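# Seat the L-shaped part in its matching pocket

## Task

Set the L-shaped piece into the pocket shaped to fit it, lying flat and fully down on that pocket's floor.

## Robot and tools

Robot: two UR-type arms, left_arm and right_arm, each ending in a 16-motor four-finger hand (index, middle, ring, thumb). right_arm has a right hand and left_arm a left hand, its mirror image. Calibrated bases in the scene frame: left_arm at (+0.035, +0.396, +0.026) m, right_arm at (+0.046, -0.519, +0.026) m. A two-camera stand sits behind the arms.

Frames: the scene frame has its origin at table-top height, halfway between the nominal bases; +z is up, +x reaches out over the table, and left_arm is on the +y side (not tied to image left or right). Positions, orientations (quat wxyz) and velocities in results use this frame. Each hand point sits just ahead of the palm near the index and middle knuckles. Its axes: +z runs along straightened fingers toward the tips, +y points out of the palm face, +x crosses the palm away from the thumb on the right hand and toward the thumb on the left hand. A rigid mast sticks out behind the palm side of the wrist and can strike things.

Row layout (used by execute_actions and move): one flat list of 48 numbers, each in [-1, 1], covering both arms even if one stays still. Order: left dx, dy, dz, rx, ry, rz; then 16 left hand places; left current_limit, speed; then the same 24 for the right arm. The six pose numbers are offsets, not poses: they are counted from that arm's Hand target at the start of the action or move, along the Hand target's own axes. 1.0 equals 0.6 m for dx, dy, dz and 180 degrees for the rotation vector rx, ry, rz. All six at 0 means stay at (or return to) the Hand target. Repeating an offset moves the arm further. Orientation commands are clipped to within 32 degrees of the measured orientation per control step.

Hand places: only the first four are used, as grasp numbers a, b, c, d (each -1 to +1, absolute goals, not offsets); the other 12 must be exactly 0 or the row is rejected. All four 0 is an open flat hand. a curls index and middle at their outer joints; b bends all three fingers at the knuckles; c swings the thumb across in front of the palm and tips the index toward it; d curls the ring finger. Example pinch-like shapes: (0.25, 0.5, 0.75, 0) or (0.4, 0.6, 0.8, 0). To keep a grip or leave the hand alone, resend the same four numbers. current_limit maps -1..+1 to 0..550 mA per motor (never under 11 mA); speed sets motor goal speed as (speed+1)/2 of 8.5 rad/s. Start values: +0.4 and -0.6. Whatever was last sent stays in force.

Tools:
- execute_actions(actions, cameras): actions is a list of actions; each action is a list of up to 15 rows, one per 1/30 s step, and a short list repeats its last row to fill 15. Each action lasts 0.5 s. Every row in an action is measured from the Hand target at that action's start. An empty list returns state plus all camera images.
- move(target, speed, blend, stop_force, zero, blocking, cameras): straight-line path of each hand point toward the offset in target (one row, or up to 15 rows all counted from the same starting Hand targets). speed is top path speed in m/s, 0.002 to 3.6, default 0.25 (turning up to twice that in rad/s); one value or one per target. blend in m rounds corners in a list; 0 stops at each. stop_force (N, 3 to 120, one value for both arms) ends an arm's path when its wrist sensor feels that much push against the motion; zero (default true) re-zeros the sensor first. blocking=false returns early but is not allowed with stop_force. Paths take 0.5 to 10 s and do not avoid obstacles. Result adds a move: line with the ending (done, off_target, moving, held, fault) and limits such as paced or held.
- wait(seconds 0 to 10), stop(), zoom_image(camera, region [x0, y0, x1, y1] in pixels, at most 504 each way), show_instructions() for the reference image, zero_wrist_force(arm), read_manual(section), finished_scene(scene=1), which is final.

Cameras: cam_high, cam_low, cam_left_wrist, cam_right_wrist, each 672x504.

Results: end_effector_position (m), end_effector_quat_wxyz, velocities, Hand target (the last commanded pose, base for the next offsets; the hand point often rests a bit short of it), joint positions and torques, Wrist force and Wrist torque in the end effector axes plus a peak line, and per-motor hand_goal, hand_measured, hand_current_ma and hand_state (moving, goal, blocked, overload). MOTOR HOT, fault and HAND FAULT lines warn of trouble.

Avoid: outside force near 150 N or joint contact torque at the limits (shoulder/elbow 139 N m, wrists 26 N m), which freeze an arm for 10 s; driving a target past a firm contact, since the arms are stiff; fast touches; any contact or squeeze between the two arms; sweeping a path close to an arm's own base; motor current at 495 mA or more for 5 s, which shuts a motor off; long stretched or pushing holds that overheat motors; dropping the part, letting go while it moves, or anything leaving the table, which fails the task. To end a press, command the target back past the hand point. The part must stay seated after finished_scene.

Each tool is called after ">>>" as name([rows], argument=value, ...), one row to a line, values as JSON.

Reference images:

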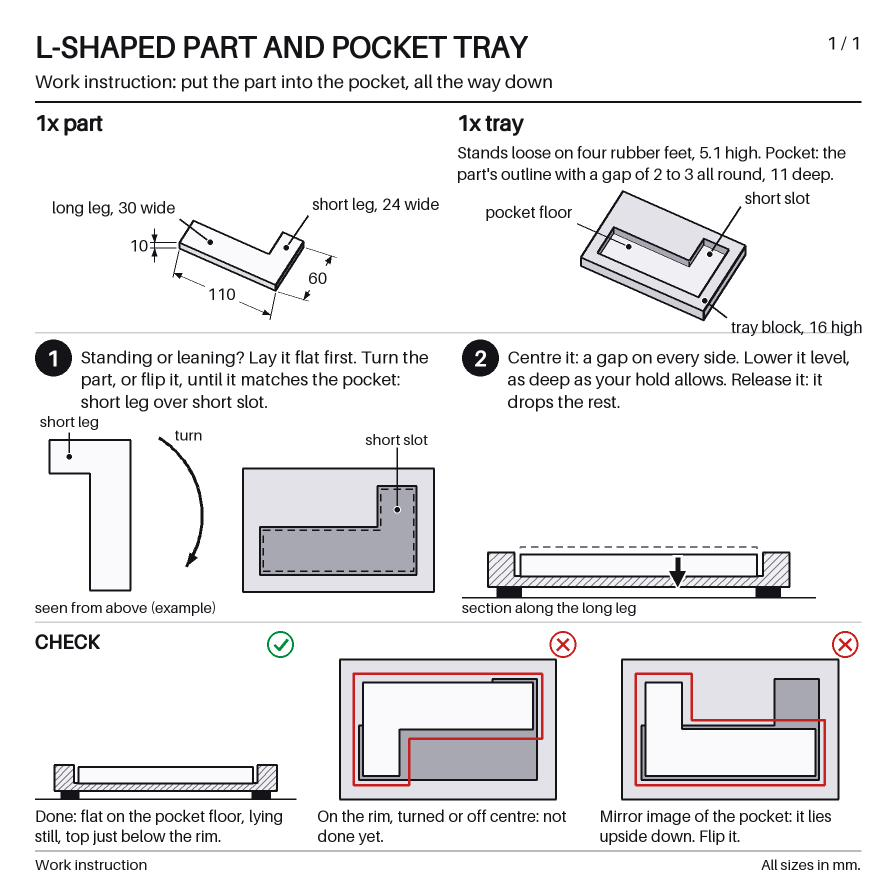

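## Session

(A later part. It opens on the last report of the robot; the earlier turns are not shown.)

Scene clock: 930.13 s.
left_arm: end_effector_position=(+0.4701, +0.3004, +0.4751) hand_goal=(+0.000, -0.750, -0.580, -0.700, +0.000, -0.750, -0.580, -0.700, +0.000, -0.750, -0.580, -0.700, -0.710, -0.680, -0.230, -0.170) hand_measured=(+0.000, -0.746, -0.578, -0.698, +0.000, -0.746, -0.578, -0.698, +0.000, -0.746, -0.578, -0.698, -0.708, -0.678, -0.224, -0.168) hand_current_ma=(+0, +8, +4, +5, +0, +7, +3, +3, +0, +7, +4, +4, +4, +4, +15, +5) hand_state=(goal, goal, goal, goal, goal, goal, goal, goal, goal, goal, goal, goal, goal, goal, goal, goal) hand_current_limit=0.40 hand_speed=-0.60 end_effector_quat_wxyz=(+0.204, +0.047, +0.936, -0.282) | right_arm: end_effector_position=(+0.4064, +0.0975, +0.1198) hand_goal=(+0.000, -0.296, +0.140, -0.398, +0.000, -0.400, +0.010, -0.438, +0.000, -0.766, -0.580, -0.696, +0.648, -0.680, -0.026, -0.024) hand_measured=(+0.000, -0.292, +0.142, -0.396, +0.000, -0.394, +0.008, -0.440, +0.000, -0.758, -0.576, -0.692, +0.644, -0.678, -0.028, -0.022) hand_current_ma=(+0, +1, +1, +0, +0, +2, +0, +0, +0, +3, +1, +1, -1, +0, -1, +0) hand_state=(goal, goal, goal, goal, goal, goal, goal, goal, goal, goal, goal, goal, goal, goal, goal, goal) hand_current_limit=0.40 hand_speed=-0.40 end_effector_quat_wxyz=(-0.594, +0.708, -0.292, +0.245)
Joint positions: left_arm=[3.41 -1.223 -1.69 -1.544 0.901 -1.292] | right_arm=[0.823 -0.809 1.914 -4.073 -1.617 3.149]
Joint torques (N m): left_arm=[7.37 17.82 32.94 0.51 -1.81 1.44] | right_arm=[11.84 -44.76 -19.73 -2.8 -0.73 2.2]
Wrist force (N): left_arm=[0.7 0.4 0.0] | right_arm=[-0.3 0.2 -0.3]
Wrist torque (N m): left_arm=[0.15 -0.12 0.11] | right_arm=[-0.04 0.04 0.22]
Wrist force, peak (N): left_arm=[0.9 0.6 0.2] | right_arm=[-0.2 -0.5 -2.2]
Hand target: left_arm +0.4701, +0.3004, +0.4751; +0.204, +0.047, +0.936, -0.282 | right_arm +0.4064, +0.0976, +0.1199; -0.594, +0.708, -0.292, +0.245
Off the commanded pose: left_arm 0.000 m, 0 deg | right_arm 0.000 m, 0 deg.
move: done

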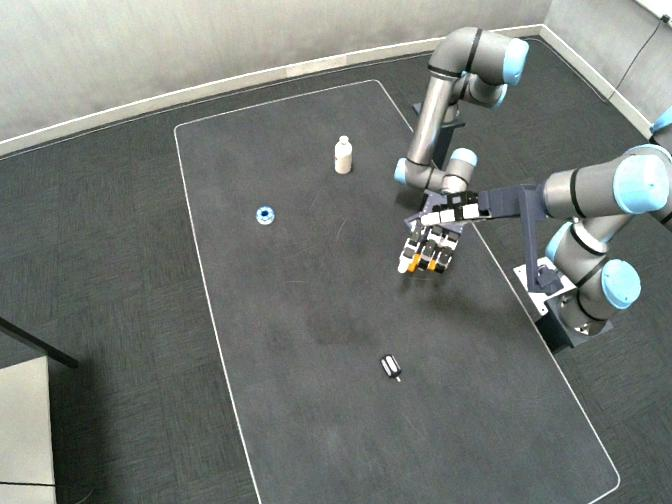

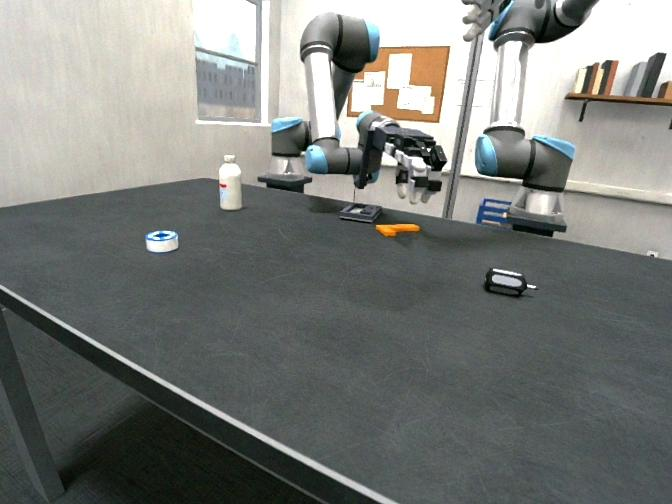

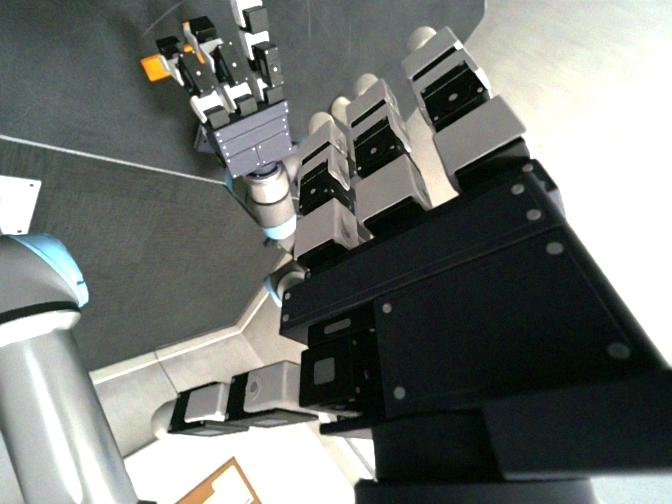

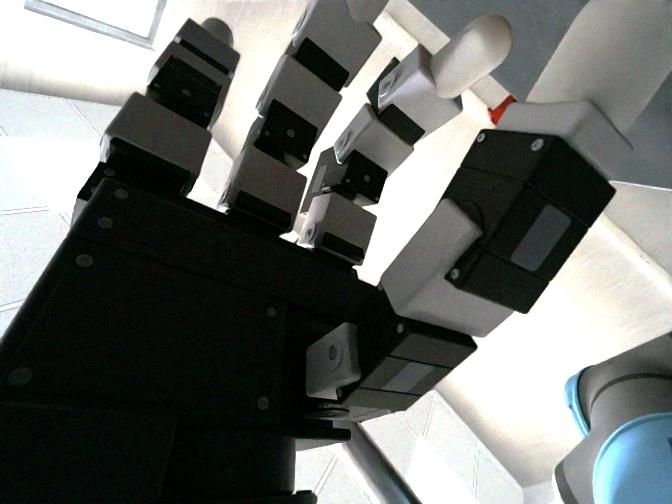

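>>> move(target=[0,0,0,0,0,0, 0,0,0,0,0,0,0,0,0,0,0,0,0,0,0,0, 0.4,-0.6, -0.0373,0.0052,-0.0292,0,-0.2178,-0.0384, 0,0,0.82,0,0,0,0,0,0,0,0,0,0,0,0,0, 0.4,-0.4], speed=0.25)

>>> move(target=[0,0,0,0,0,0, 0,0,0,0,0,0,0,0,0,0,0,0,0,0,0,0, 0.4,-0.6, 0,0.1182,0.0208,0,0,0, 0,0,0.82,0,0,0,0,0,0,0,0,0,0,0,0,0, 0.4,-0.4], speed=0.05, stop_force=3, cameras=["cam_high","cam_low","cam_left_wrist","cam_right_wrist"])

>>> zoom_image(camera="cam_left_wrist", region=[120, 0, 280, 160])

>>> zoom_image(camera="cam_low", region=[330, 160, 450, 260])

Scene clock: 1023.73 s.
left_arm: end_effector_position=(+0.4701, +0.3004, +0.4751) hand_goal=(+0.000, -0.750, -0.580, -0.700, +0.000, -0.750, -0.580, -0.700, +0.000, -0.750, -0.580, -0.700, -0.710, -0.680, -0.230, -0.170) hand_measured=(+0.000, -0.746, -0.578, -0.698, +0.000, -0.746, -0.578, -0.698, +0.000, -0.746, -0.578, -0.698, -0.708, -0.678, -0.224, -0.168) hand_current_ma=(+0, +8, +4, +5, +0, +7, +3, +3, +0, +7, +4, +4, +4, +4, +15, +5) hand_state=(goal, goal, goal, goal, goal, goal, goal, goal, goal, goal, goal, goal, goal, goal, goal, goal) hand_current_limit=0.40 hand_speed=-0.60 end_effector_quat_wxyz=(+0.204, +0.047, +0.936, -0.282) | right_arm: end_effector_position=(+0.3781, +0.1007, +0.1198) hand_goal=(+0.000, -0.464, -0.130, -0.700, +0.000, -0.750, -0.580, -0.946, +0.000, -0.956, -0.580, -0.700, +0.684, -0.680, -0.026, -0.048) hand_measured=(+0.000, -0.448, -0.124, -0.698, +0.000, -0.728, -0.572, -0.942, +0.000, -0.934, -0.576, -0.696, +0.680, -0.678, -0.028, -0.046) hand_current_ma=(+0, +11, +2, +1, +0, +19, +3, +1, +0, +19, +1, +1, -1, +0, -1, +0) hand_state=(goal, goal, goal, goal, goal, blocked, goal, goal, goal, blocked, goal, goal, goal, goal, goal, goal) hand_current_limit=0.40 hand_speed=-0.40 end_effector_quat_wxyz=(-0.642, +0.765, -0.033, +0.028)
Joint positions: left_arm=[3.41 -1.223 -1.69 -1.544 0.901 -1.292] | right_arm=[0.612 -0.795 1.868 -3.951 -0.73 2.942]
Joint torques (N m): left_arm=[6.99 17.78 33.42 0.7 -2.11 1.38] | right_arm=[14.61 -58.66 -2.68 -2.38 1.34 2.63]
Wrist force (N): left_arm=[0.7 0.5 0.1] | right_arm=[-0.5 0.0 -0.9]
Wrist torque (N m): left_arm=[0.15 -0.11 0.11] | right_arm=[-0.06 0.07 0.07]
Wrist force, peak (N): left_arm=[1.1 0.4 -0.2] | right_arm=[-0.4 0.8 -0.8]
Hand target: left_arm +0.4701, +0.3004, +0.4751; +0.204, +0.047, +0.936, -0.282 | right_arm +0.3780, +0.1007, +0.1198; -0.642, +0.765, -0.033, +0.028
Off the commanded pose: left_arm 0.000 m, 0 deg | right_arm 0.000 m, 0 deg.
move: done

Scene clock: 1026.20 s.
left_arm: end_effector_position=(+0.4701, +0.3004, +0.4751) hand_goal=(+0.000, -0.750, -0.580, -0.700, +0.000, -0.750, -0.580, -0.700, +0.000, -0.750, -0.580, -0.700, -0.710, -0.680, -0.230, -0.170) hand_measured=(+0.000, -0.746, -0.578, -0.698, +0.000, -0.746, -0.578, -0.698, +0.000, -0.746, -0.578, -0.698, -0.708, -0.678, -0.224, -0.168) hand_current_ma=(+0, +8, +4, +5, +0, +7, +3, +3, +0, +7, +4, +4, +4, +4, +15, +5) hand_state=(goal, goal, goal, goal, goal, goal, goal, goal, goal, goal, goal, goal, goal, goal, goal, goal) hand_current_limit=0.40 hand_speed=-0.60 end_effector_quat_wxyz=(+0.204, +0.047, +0.936, -0.282) | right_arm: end_effector_position=(+0.3781, +0.1007, +0.0478) hand_goal=(+0.000, -0.464, -0.130, -0.700, +0.000, -0.750, -0.580, -0.946, +0.000, -0.956, -0.580, -0.700, +0.684, -0.680, -0.026, -0.048) hand_measured=(+0.000, -0.448, -0.124, -0.698, +0.000, -0.728, -0.572, -0.942, +0.000, -0.934, -0.576, -0.696, +0.680, -0.678, -0.028, -0.046) hand_current_ma=(+0, +11, +2, +1, +0, +19, +3, +1, +0, +18, +1, +1, -1, +0, -1, +0) hand_state=(goal, goal, goal, goal, goal, blocked, goal, goal, goal, blocked, goal, goal, goal, goal, goal, goal) hand_current_limit=0.40 hand_speed=-0.40 end_effector_quat_wxyz=(-0.642, +0.765, -0.033, +0.028)
Joint positions: left_arm=[3.41 -1.223 -1.69 -1.544 0.901 -1.292] | right_arm=[0.612 -0.635 1.834 -4.076 -0.73 2.942]
Joint torques (N m): left_arm=[7.49 18.19 32.76 0.6 -2.38 1.53] | right_arm=[-9.14 -60.77 0.51 -0.79 1.42 2.48]
Wrist force (N): left_arm=[0.7 0.5 0.0] | right_arm=[-0.8 -0.2 -0.5]
Wrist torque (N m): left_arm=[0.17 -0.11 0.10] | right_arm=[-0.12 0.09 0.06]
Wrist force, peak (N): left_arm=[1.1 0.6 0.0] | right_arm=[-0.6 -0.9 -1.0]
Hand target: left_arm +0.4701, +0.3004, +0.4751; +0.204, +0.047, +0.936, -0.282 | right_arm +0.3781, +0.1007, +0.0478; -0.642, +0.765, -0.033, +0.028
Off the commanded pose: left_arm 0.000 m, 0 deg | right_arm 0.000 m, 0 deg.
move: done

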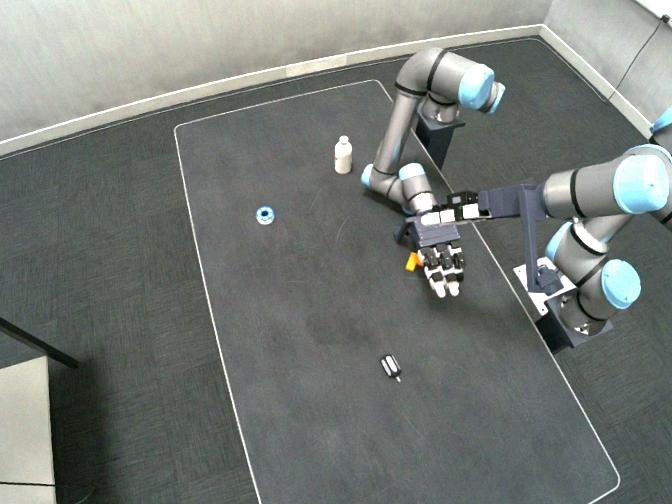

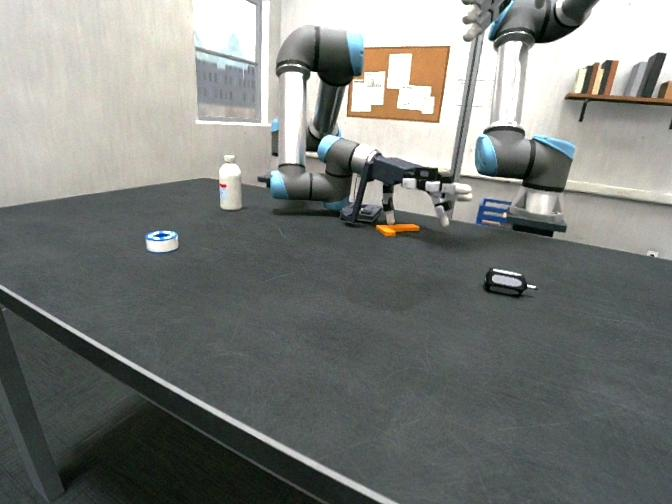

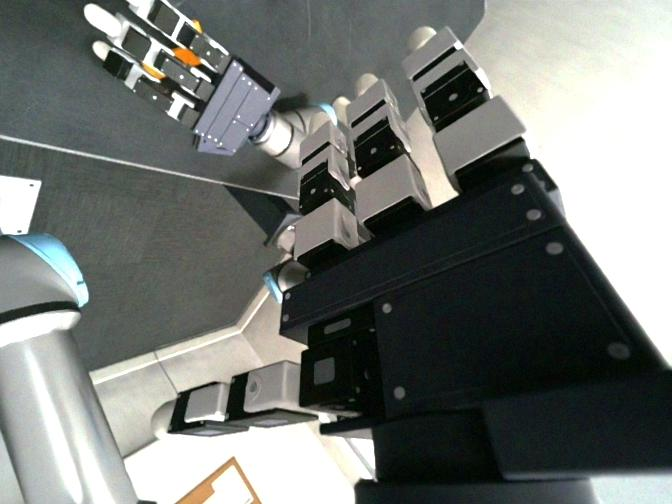

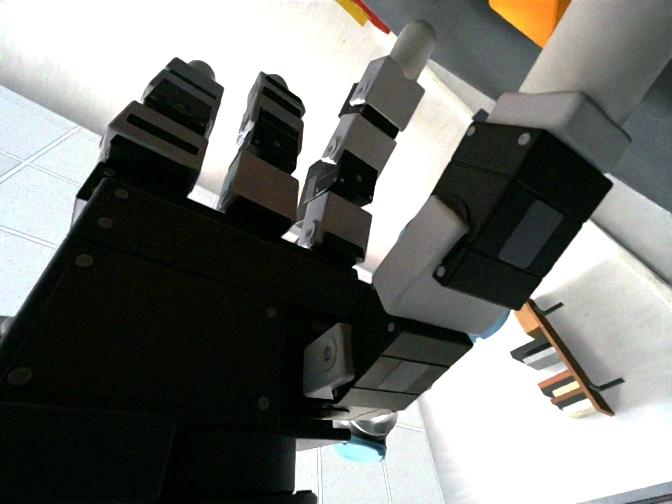

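Scaled by 3.150 from the camera's 672x504 image, which has a finer 960x720 frame.

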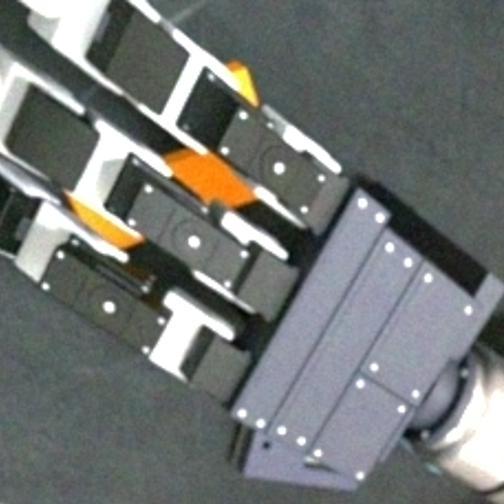

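Scaled by 4.200 from the camera's 672x504 image, which has a finer 960x720 frame.

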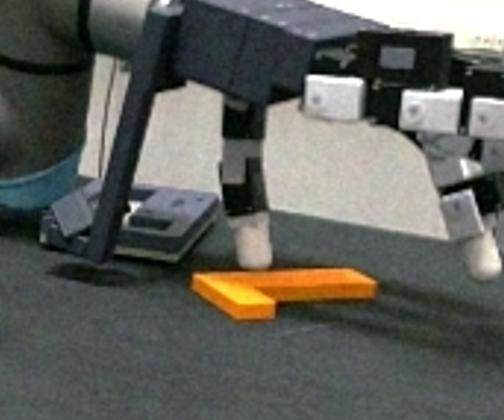

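>>> move(target=[0,0,0,0,0,0, 0,0,0,0,0,0,0,0,0,0,0,0,0,0,0,0, 0.4,-0.6, 0.1345,-0.028,0.1587,0,0,0, 0,0,0.82,0,0,0,0,0,0,0,0,0,0,0,0,0, 0.4,-0.4], speed=0.06, cameras=["cam_low","cam_left_wrist"])

>>> zoom_image(camera="cam_low", region=[330, 160, 470, 260])

>>> zoom_image(camera="cam_left_wrist", region=[80, 0, 260, 160])

Scene clock: 1040.47 s.
left_arm: end_effector_position=(+0.4701, +0.3004, +0.4751) hand_goal=(+0.000, -0.750, -0.580, -0.700, +0.000, -0.750, -0.580, -0.700, +0.000, -0.750, -0.580, -0.700, -0.710, -0.680, -0.230, -0.170) hand_measured=(+0.000, -0.746, -0.578, -0.698, +0.000, -0.746, -0.578, -0.698, +0.000, -0.746, -0.578, -0.698, -0.708, -0.678, -0.224, -0.168) hand_current_ma=(+0, +8, +4, +5, +0, +7, +3, +3, +0, +7, +4, +4, +4, +4, +15, +5) hand_state=(goal, goal, goal, goal, goal, goal, goal, goal, goal, goal, goal, goal, goal, goal, goal, goal) hand_current_limit=0.40 hand_speed=-0.60 end_effector_quat_wxyz=(+0.204, +0.047, +0.936, -0.282) | right_arm: end_effector_position=(+0.4668, +0.1900, +0.0478) hand_goal=(+0.000, -0.464, -0.130, -0.700, +0.000, -0.750, -0.580, -0.946, +0.000, -0.956, -0.580, -0.700, +0.684, -0.680, -0.026, -0.048) hand_measured=(+0.000, -0.448, -0.124, -0.698, +0.000, -0.728, -0.572, -0.942, +0.000, -0.934, -0.576, -0.696, +0.680, -0.678, -0.028, -0.046) hand_current_ma=(+0, +11, +2, +1, +0, +19, +3, +1, +0, +18, +1, +1, -1, +0, -1, +0) hand_state=(goal, goal, goal, goal, goal, blocked, goal, goal, goal, blocked, goal, goal, goal, goal, goal, goal) hand_current_limit=0.40 hand_speed=-0.40 end_effector_quat_wxyz=(-0.642, +0.765, -0.033, +0.028)
Joint positions: left_arm=[3.41 -1.223 -1.69 -1.544 0.901 -1.292] | right_arm=[0.644 -0.485 1.402 -3.804 -0.761 2.954]
Joint torques (N m): left_arm=[7.5 17.74 33 0.75 -2.29 1.35] | right_arm=[3.47 -71.1 -7.24 -3.31 0.99 1.61]
Wrist force (N): left_arm=[0.9 0.6 0.0] | right_arm=[-0.8 0.0 -0.7]
Wrist torque (N m): left_arm=[0.18 -0.14 0.12] | right_arm=[-0.08 0.13 0.05]
Wrist force, peak (N): left_arm=[1.2 0.4 0.1] | right_arm=[-1.2 0.1 -1.4]
Hand target: left_arm +0.4701, +0.3004, +0.4751; +0.204, +0.047, +0.936, -0.282 | right_arm +0.4669, +0.1900, +0.0479; -0.642, +0.765, -0.033, +0.028
Off the commanded pose: left_arm 0.000 m, 0 deg | right_arm 0.000 m, 0 deg.
move: done
Images, in order (width x height): cam_low 672x504, cam_left_wrist 672x504.

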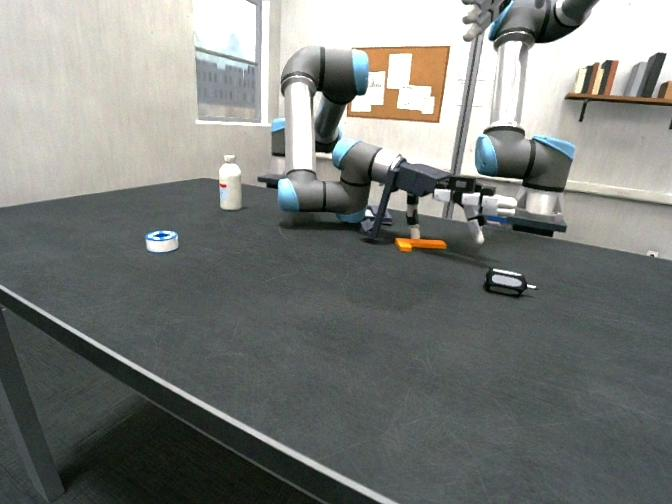

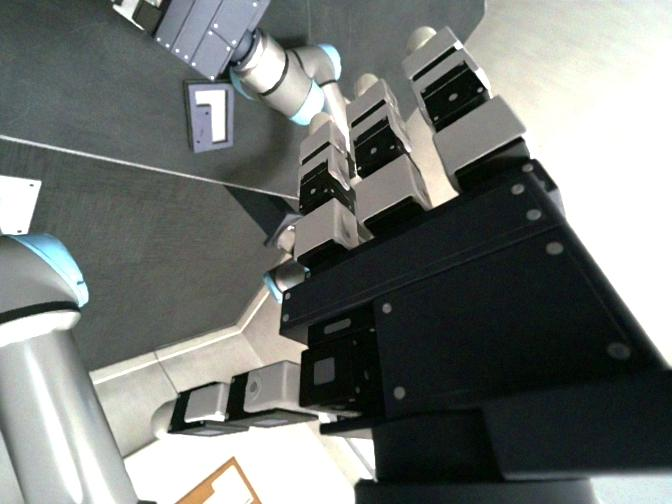

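Scaled by 3.600 from the camera's 672x504 image, which has a finer 960x720 frame.

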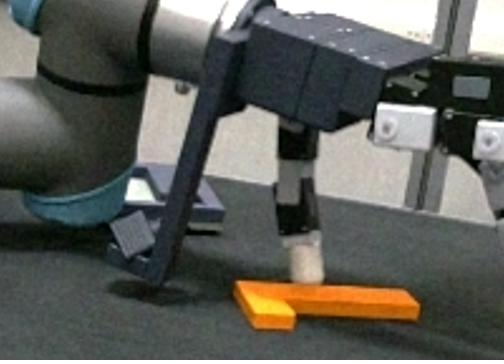

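Scaled by 2.800 from the camera's 672x504 image, which has a finer 960x720 frame.

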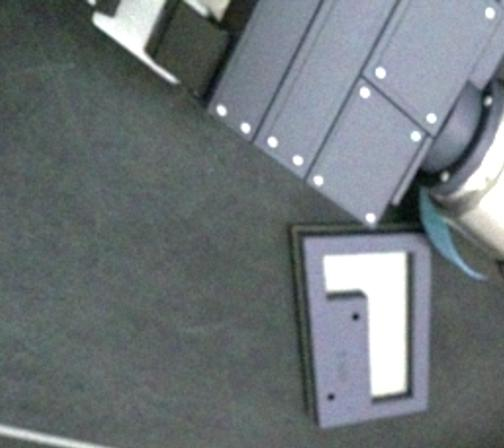

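>>> zoom_image(camera="cam_left_wrist", region=[175, 70, 245, 160])

>>> zoom_image(camera="cam_low", region=[270, 130, 430, 260])

Scaled by 5.600 from the camera's 672x504 image, which has a finer 960x720 frame.

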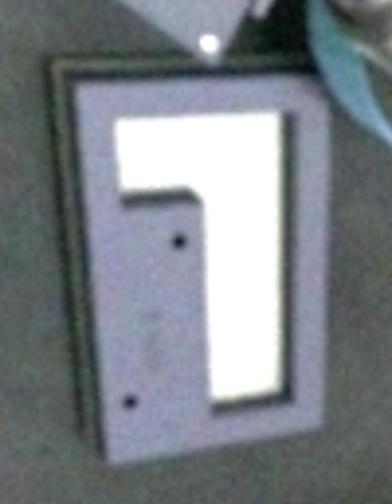

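Scaled by 3.150 from the camera's 672x504 image, which has a finer 960x720 frame.

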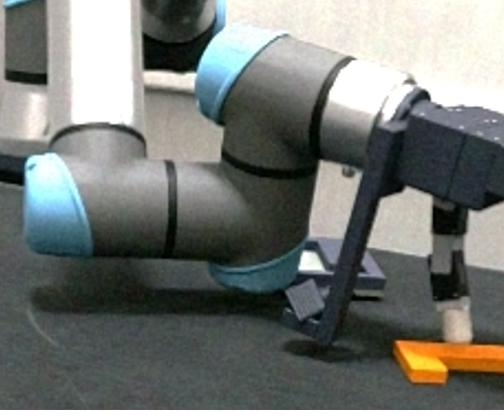

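>>> move([
  [0,0,0,0,0,0, 0,0,0,0,0,0,0,0,0,0,0,0,0,0,0,0, 0.4,-0.6, 0,-0.197,-0.0347,0,0,0, 0,0,0.82,0,0,0,0,0,0,0,0,0,0,0,0,0, 0.4,-0.4],
  [-0.1828,0.0405,0.0712,0,0,0, 0,0,0,0,0,0,0,0,0,0,0,0,0,0,0,0, 0.4,-0.6, -0.1355,-0.2455,-0.548,0,0,0, 0,0,0.82,0,0,0,0,0,0,0,0,0,0,0,0,0, 0.4,-0.4],
], speed=0.25, blend=0.03, cameras=["cam_high","cam_low","cam_left_wrist"])

>>> zoom_image(camera="cam_left_wrist", region=[80, 0, 260, 200])

Scene clock: 1293.73 s.
left_arm: end_effector_position=(+0.5903, +0.3003, +0.4751) hand_goal=(+0.000, -0.750, -0.580, -0.700, +0.000, -0.750, -0.580, -0.700, +0.000, -0.750, -0.580, -0.700, -0.710, -0.680, -0.230, -0.170) hand_measured=(+0.000, -0.746, -0.578, -0.698, +0.000, -0.746, -0.578, -0.698, +0.000, -0.746, -0.578, -0.698, -0.708, -0.678, -0.224, -0.168) hand_current_ma=(+0, +8, +4, +5, +0, +7, +3, +3, +0, +7, +4, +4, +4, +4, +15, +5) hand_state=(goal, goal, goal, goal, goal, goal, goal, goal, goal, goal, goal, goal, goal, goal, goal, goal) hand_current_limit=0.40 hand_speed=-0.60 end_effector_quat_wxyz=(+0.204, +0.047, +0.937, -0.282) | right_arm: end_effector_position=(+0.3598, -0.0999, +0.2501) hand_goal=(+0.000, -0.464, -0.130, -0.700, +0.000, -0.750, -0.580, -0.946, +0.000, -0.956, -0.580, -0.700, +0.684, -0.680, -0.026, -0.048) hand_measured=(+0.000, -0.448, -0.124, -0.698, +0.000, -0.728, -0.572, -0.942, +0.000, -0.934, -0.576, -0.696, +0.680, -0.678, -0.028, -0.046) hand_current_ma=(+0, +11, +2, +1, +0, +18, +3, +1, +0, +17, +1, +1, -1, +0, -1, +0) hand_state=(goal, goal, goal, goal, goal, blocked, goal, goal, goal, blocked, goal, goal, goal, goal, goal, goal) hand_current_limit=0.40 hand_speed=-0.40 end_effector_quat_wxyz=(-0.642, +0.765, -0.033, +0.028)
Joint positions: left_arm=[3.34 -1.517 -1.474 -1.414 0.92 -1.377] | right_arm=[0.204 -1.392 2.341 -3.558 -0.349 2.635]
Joint torques (N m): left_arm=[7.64 28.96 13.98 0.23 -1.23 1.75] | right_arm=[-2.09 -20.98 -13.31 -1.53 1.57 1.88]
Wrist force (N): left_arm=[0.7 0.6 0.1] | right_arm=[-0.5 -0.2 -0.4]
Wrist torque (N m): left_arm=[0.18 -0.12 0.10] | right_arm=[-0.13 0.08 0.06]
Wrist force, peak (N): left_arm=[1.4 0.6 -0.1] | right_arm=[-0.7 2.9 -0.2]
Hand target: left_arm +0.5903, +0.3003, +0.4751; +0.204, +0.047, +0.936, -0.282 | right_arm +0.3598, -0.1000, +0.2500; -0.642, +0.765, -0.033, +0.028
Off the commanded pose: left_arm 0.000 m, 0 deg | right_arm 0.000 m, 0 deg.
move: done
Images, in order (width x height): cam_high 672x504, cam_low 672x504, cam_left_wrist 672x504.

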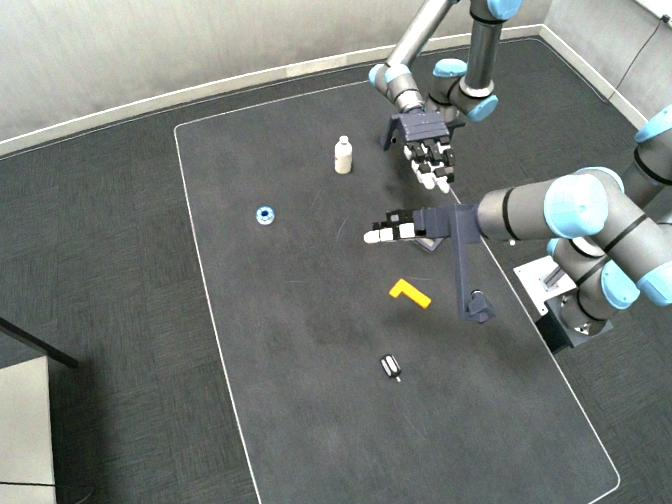

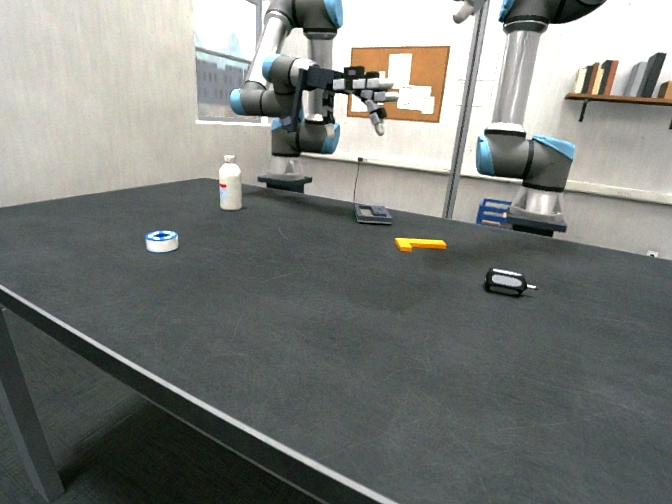

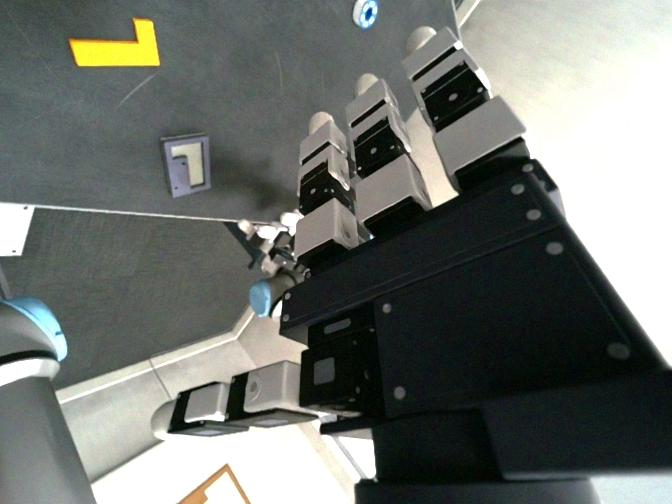

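Scaled by 2.520 from the camera's 672x504 image, which has a finer 960x720 frame.

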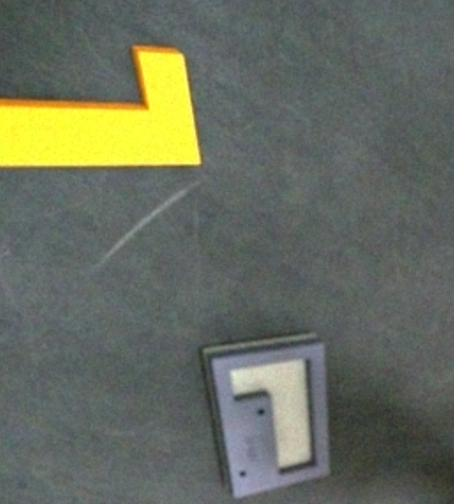

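>>> zoom_image(camera="cam_left_wrist", region=[60, 0, 170, 80])

>>> zoom_image(camera="cam_left_wrist", region=[150, 120, 220, 200])

Scaled by 4.582 from the camera's 672x504 image, which has a finer 960x720 frame.

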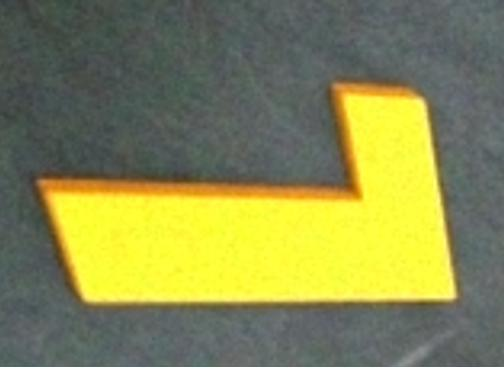

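Scaled by 6.300 from the camera's 672x504 image, which has a finer 960x720 frame.

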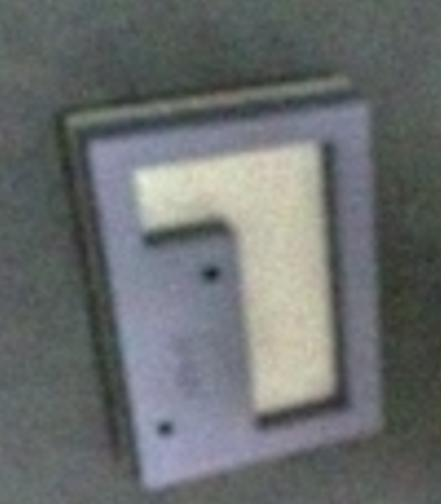

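>>> move(target=[0,0,0,0,0,0, 0,0,0,0,0,0,0,0,0,0,0,0,0,0,0,0, 0.4,-0.6, 0.2017,0.1143,0.5037,-0.0610,0.3069,0.0880, 0.45,0.15,0.82,0,0,0,0,0,0,0,0,0,0,0,0,0, 0.4,-0.4], speed=0.3, cameras=["cam_high","cam_low","cam_left_wrist","cam_right_wrist"])

>>> zoom_image(camera="cam_left_wrist", region=[60, 0, 220, 130])

Scene clock: 1355.87 s.
left_arm: end_effector_position=(+0.5903, +0.3003, +0.4751) hand_goal=(+0.000, -0.750, -0.580, -0.700, +0.000, -0.750, -0.580, -0.700, +0.000, -0.750, -0.580, -0.700, -0.710, -0.680, -0.230, -0.170) hand_measured=(+0.000, -0.746, -0.578, -0.698, +0.000, -0.746, -0.578, -0.698, +0.000, -0.746, -0.578, -0.698, -0.708, -0.678, -0.224, -0.168) hand_current_ma=(+0, +8, +4, +5, +0, +7, +3, +3, +0, +7, +4, +4, +4, +4, +15, +5) hand_state=(goal, goal, goal, goal, goal, goal, goal, goal, goal, goal, goal, goal, goal, goal, goal, goal) hand_current_limit=0.40 hand_speed=-0.60 end_effector_quat_wxyz=(+0.204, +0.047, +0.936, -0.282) | right_arm: end_effector_position=(+0.5052, +0.1741, +0.1300) hand_goal=(+0.000, -0.306, +0.230, -0.302, +0.000, -0.376, +0.170, -0.294, +0.000, -0.776, -0.580, -0.686, +0.638, -0.680, -0.026, -0.010) hand_measured=(+0.000, -0.302, +0.226, -0.306, +0.000, -0.370, +0.168, -0.298, +0.000, -0.768, -0.576, -0.688, +0.640, -0.678, -0.028, -0.012) hand_current_ma=(+0, +1, -1, -1, +0, +2, +0, -1, +0, +3, +1, +0, +0, +0, +0, -1) hand_state=(goal, goal, goal, goal, goal, goal, goal, goal, goal, goal, goal, goal, goal, goal, goal, goal) hand_current_limit=0.40 hand_speed=-0.40 end_effector_quat_wxyz=(-0.479, +0.709, -0.429, +0.290)
Joint positions: left_arm=[3.34 -1.517 -1.474 -1.414 0.92 -1.377] | right_arm=[0.872 -0.715 1.451 -3.465 -1.943 3.299]
Joint torques (N m): left_arm=[8.2 31.89 14.87 0.06 -2.71 1.66] | right_arm=[-9.04 -56.76 -28.88 -1.37 -1.58 -2.05]
Wrist force (N): left_arm=[0.7 0.6 0.1] | right_arm=[-0.6 0.0 0.4]
Wrist torque (N m): left_arm=[0.17 -0.11 0.10] | right_arm=[-0.06 0.06 0.22]
Wrist force, peak (N): left_arm=[1.0 0.9 0.0] | right_arm=[-1.8 0.1 1.4]
Hand target: left_arm +0.5903, +0.3003, +0.4751; +0.204, +0.047, +0.936, -0.282 | right_arm +0.5053, +0.1741, +0.1300; -0.479, +0.709, -0.429, +0.290
Off the commanded pose: left_arm 0.000 m, 0 deg | right_arm 0.000 m, 0 deg.
move: done

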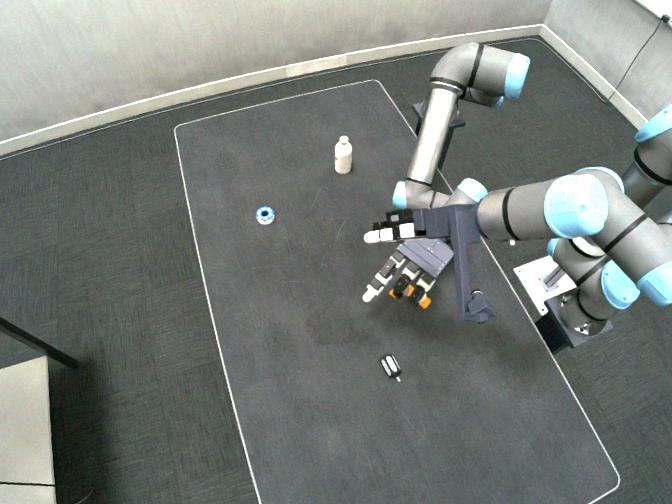

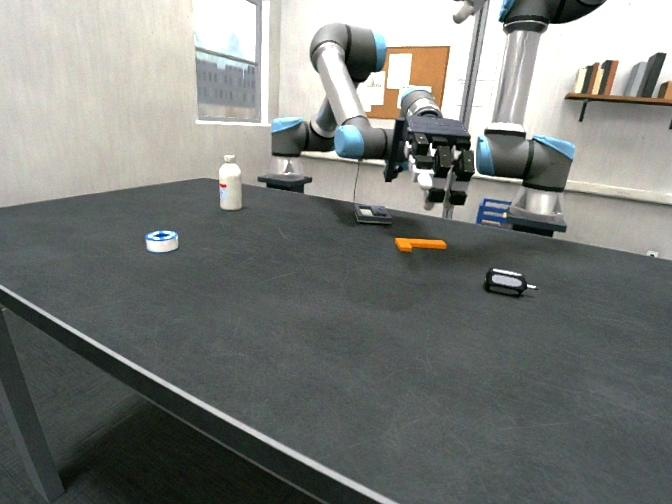

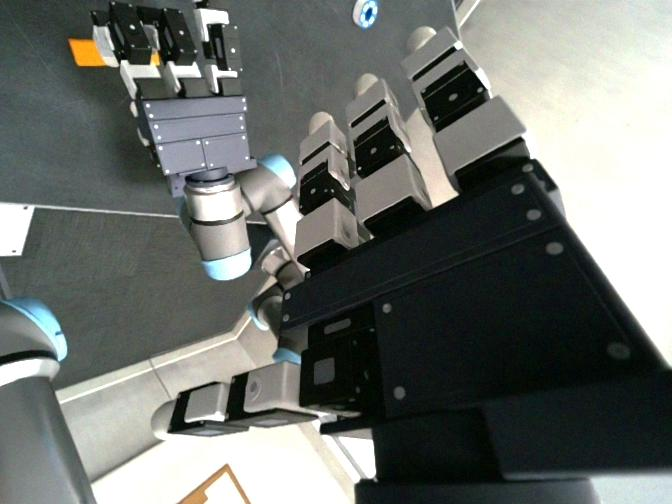

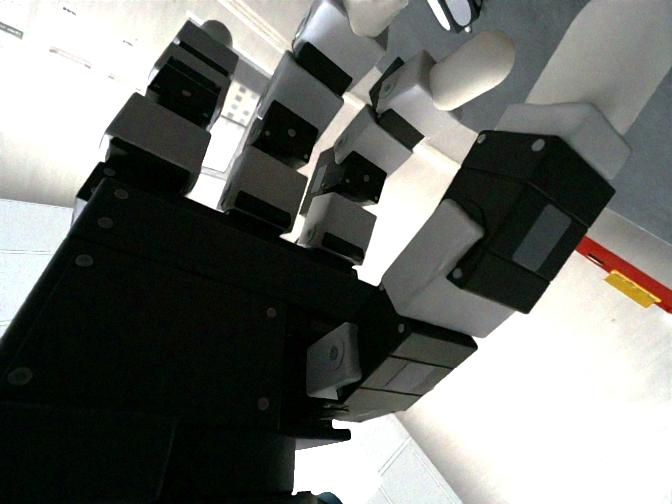

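Scaled by 3.150 from the camera's 672x504 image, which has a finer 960x720 frame.

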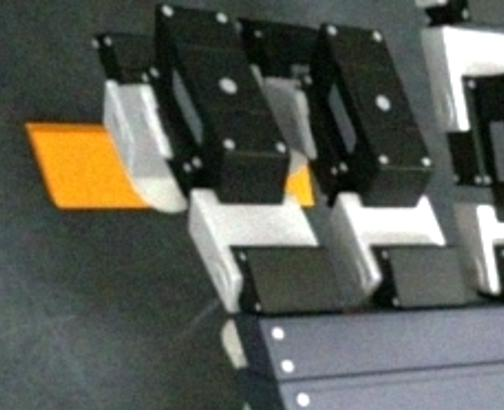

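>>> move(target=[0,0,0,0,0,0, 0,0,0,0,0,0,0,0,0,0,0,0,0,0,0,0, 0.4,-0.6, 0,0.1429,0.0578,0,0,0, 0.45,0.15,0.82,0,0,0,0,0,0,0,0,0,0,0,0,0, 0.4,-0.4], speed=0.06, stop_force=3, cameras=["cam_high","cam_low","cam_left_wrist","cam_right_wrist"])

>>> zoom_image(camera="cam_low", region=[360, 160, 480, 270])

>>> zoom_image(camera="cam_left_wrist", region=[60, 0, 220, 130])

>>> zoom_image(camera="cam_right_wrist", region=[400, 0, 672, 200])

Scene clock: 1370.47 s.
left_arm: end_effector_position=(+0.5903, +0.3003, +0.4751) hand_goal=(+0.000, -0.750, -0.580, -0.700, +0.000, -0.750, -0.580, -0.700, +0.000, -0.750, -0.580, -0.700, -0.710, -0.680, -0.230, -0.170) hand_measured=(+0.000, -0.746, -0.578, -0.698, +0.000, -0.746, -0.578, -0.698, +0.000, -0.746, -0.578, -0.698, -0.708, -0.678, -0.224, -0.168) hand_current_ma=(+0, +8, +4, +5, +0, +7, +3, +3, +0, +7, +4, +4, +4, +4, +15, +5) hand_state=(goal, goal, goal, goal, goal, goal, goal, goal, goal, goal, goal, goal, goal, goal, goal, goal) hand_current_limit=0.40 hand_speed=-0.60 end_effector_quat_wxyz=(+0.204, +0.047, +0.936, -0.282) | right_arm: end_effector_position=(+0.5053, +0.1740, +0.0385) hand_goal=(+0.000, -0.306, +0.230, -0.302, +0.000, -0.376, +0.170, -0.294, +0.000, -0.776, -0.580, -0.686, +0.638, -0.680, -0.026, -0.010) hand_measured=(+0.000, -0.302, +0.226, -0.306, +0.000, -0.374, +0.172, -0.292, +0.000, -0.768, -0.576, -0.688, +0.640, -0.678, -0.028, -0.012) hand_current_ma=(+0, +1, -1, -1, +0, +1, +0, +0, +0, +4, +1, +0, +0, +0, +0, -1) hand_state=(goal, goal, goal, goal, goal, goal, goal, goal, goal, goal, goal, goal, goal, goal, goal, goal) hand_current_limit=0.40 hand_speed=-0.40 end_effector_quat_wxyz=(-0.478, +0.709, -0.429, +0.290)
Joint positions: left_arm=[3.34 -1.517 -1.474 -1.414 0.92 -1.377] | right_arm=[0.872 -0.558 1.434 -3.604 -1.943 3.299]
Joint torques (N m): left_arm=[7.57 32.26 14.82 0.26 -2.65 1.49] | right_arm=[-5.57 -67.59 -6.89 -4.21 0.71 -1.67]
Wrist force (N): left_arm=[0.8 0.7 0.1] | right_arm=[-0.5 0.1 -0.1]
Wrist torque (N m): left_arm=[0.19 -0.14 0.11] | right_arm=[0.00 0.05 0.24]
Wrist force, peak (N): left_arm=[0.9 0.8 0.1] | right_arm=[-0.4 -5.4 -1.2]
Hand target: left_arm +0.5903, +0.3003, +0.4751; +0.204, +0.047, +0.936, -0.282 | right_arm +0.5053, +0.1741, +0.0385; -0.478, +0.709, -0.429, +0.290 (not the last commanded pose)
Off the commanded pose: left_arm 0.000 m, 0 deg | right_arm 0.001 m, 0 deg.
move: contact (right_arm)

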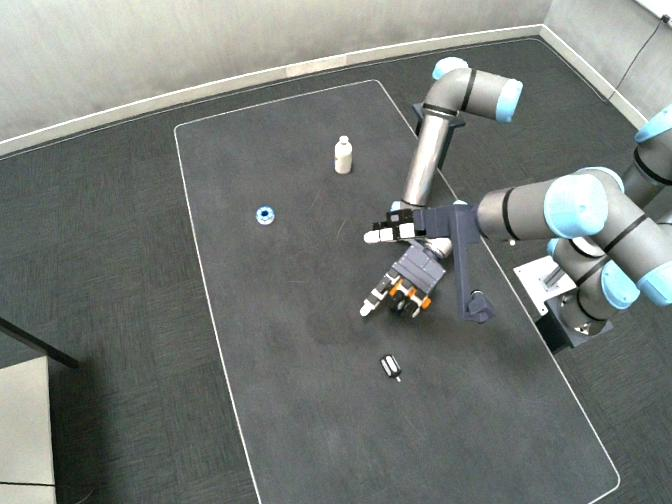

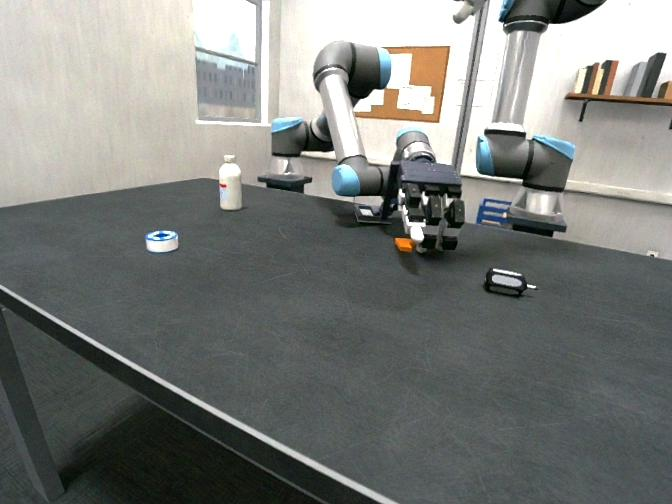

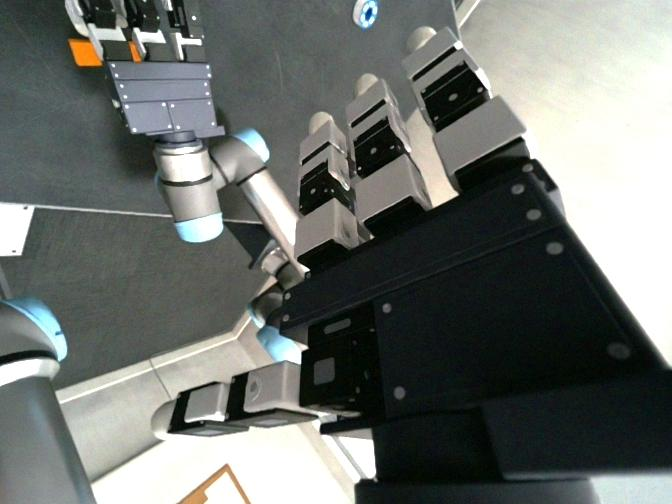

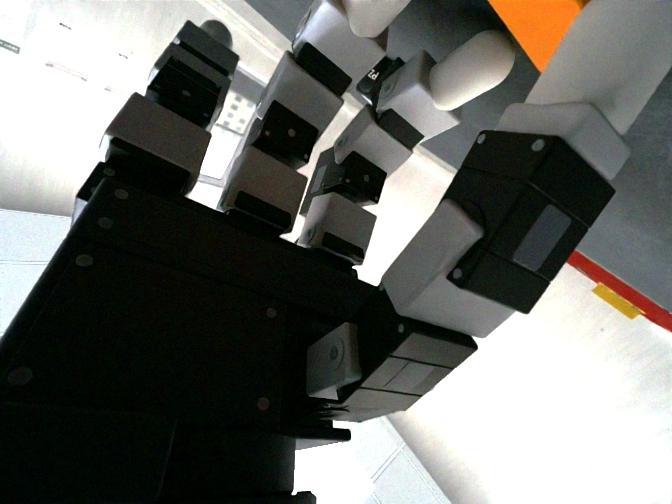

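Scaled by 4.200 from the camera's 672x504 image, which has a finer 960x720 frame.

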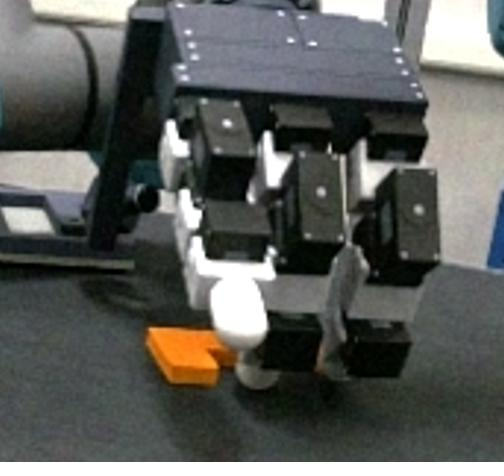

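Scaled by 3.150 from the camera's 672x504 image, which has a finer 960x720 frame.

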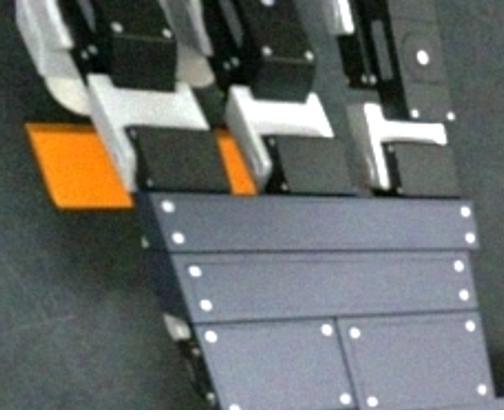

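Scaled by 1.853 from the camera's 672x504 image, which has a finer 960x720 frame.

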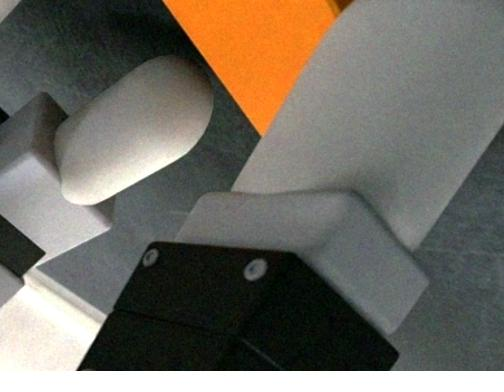

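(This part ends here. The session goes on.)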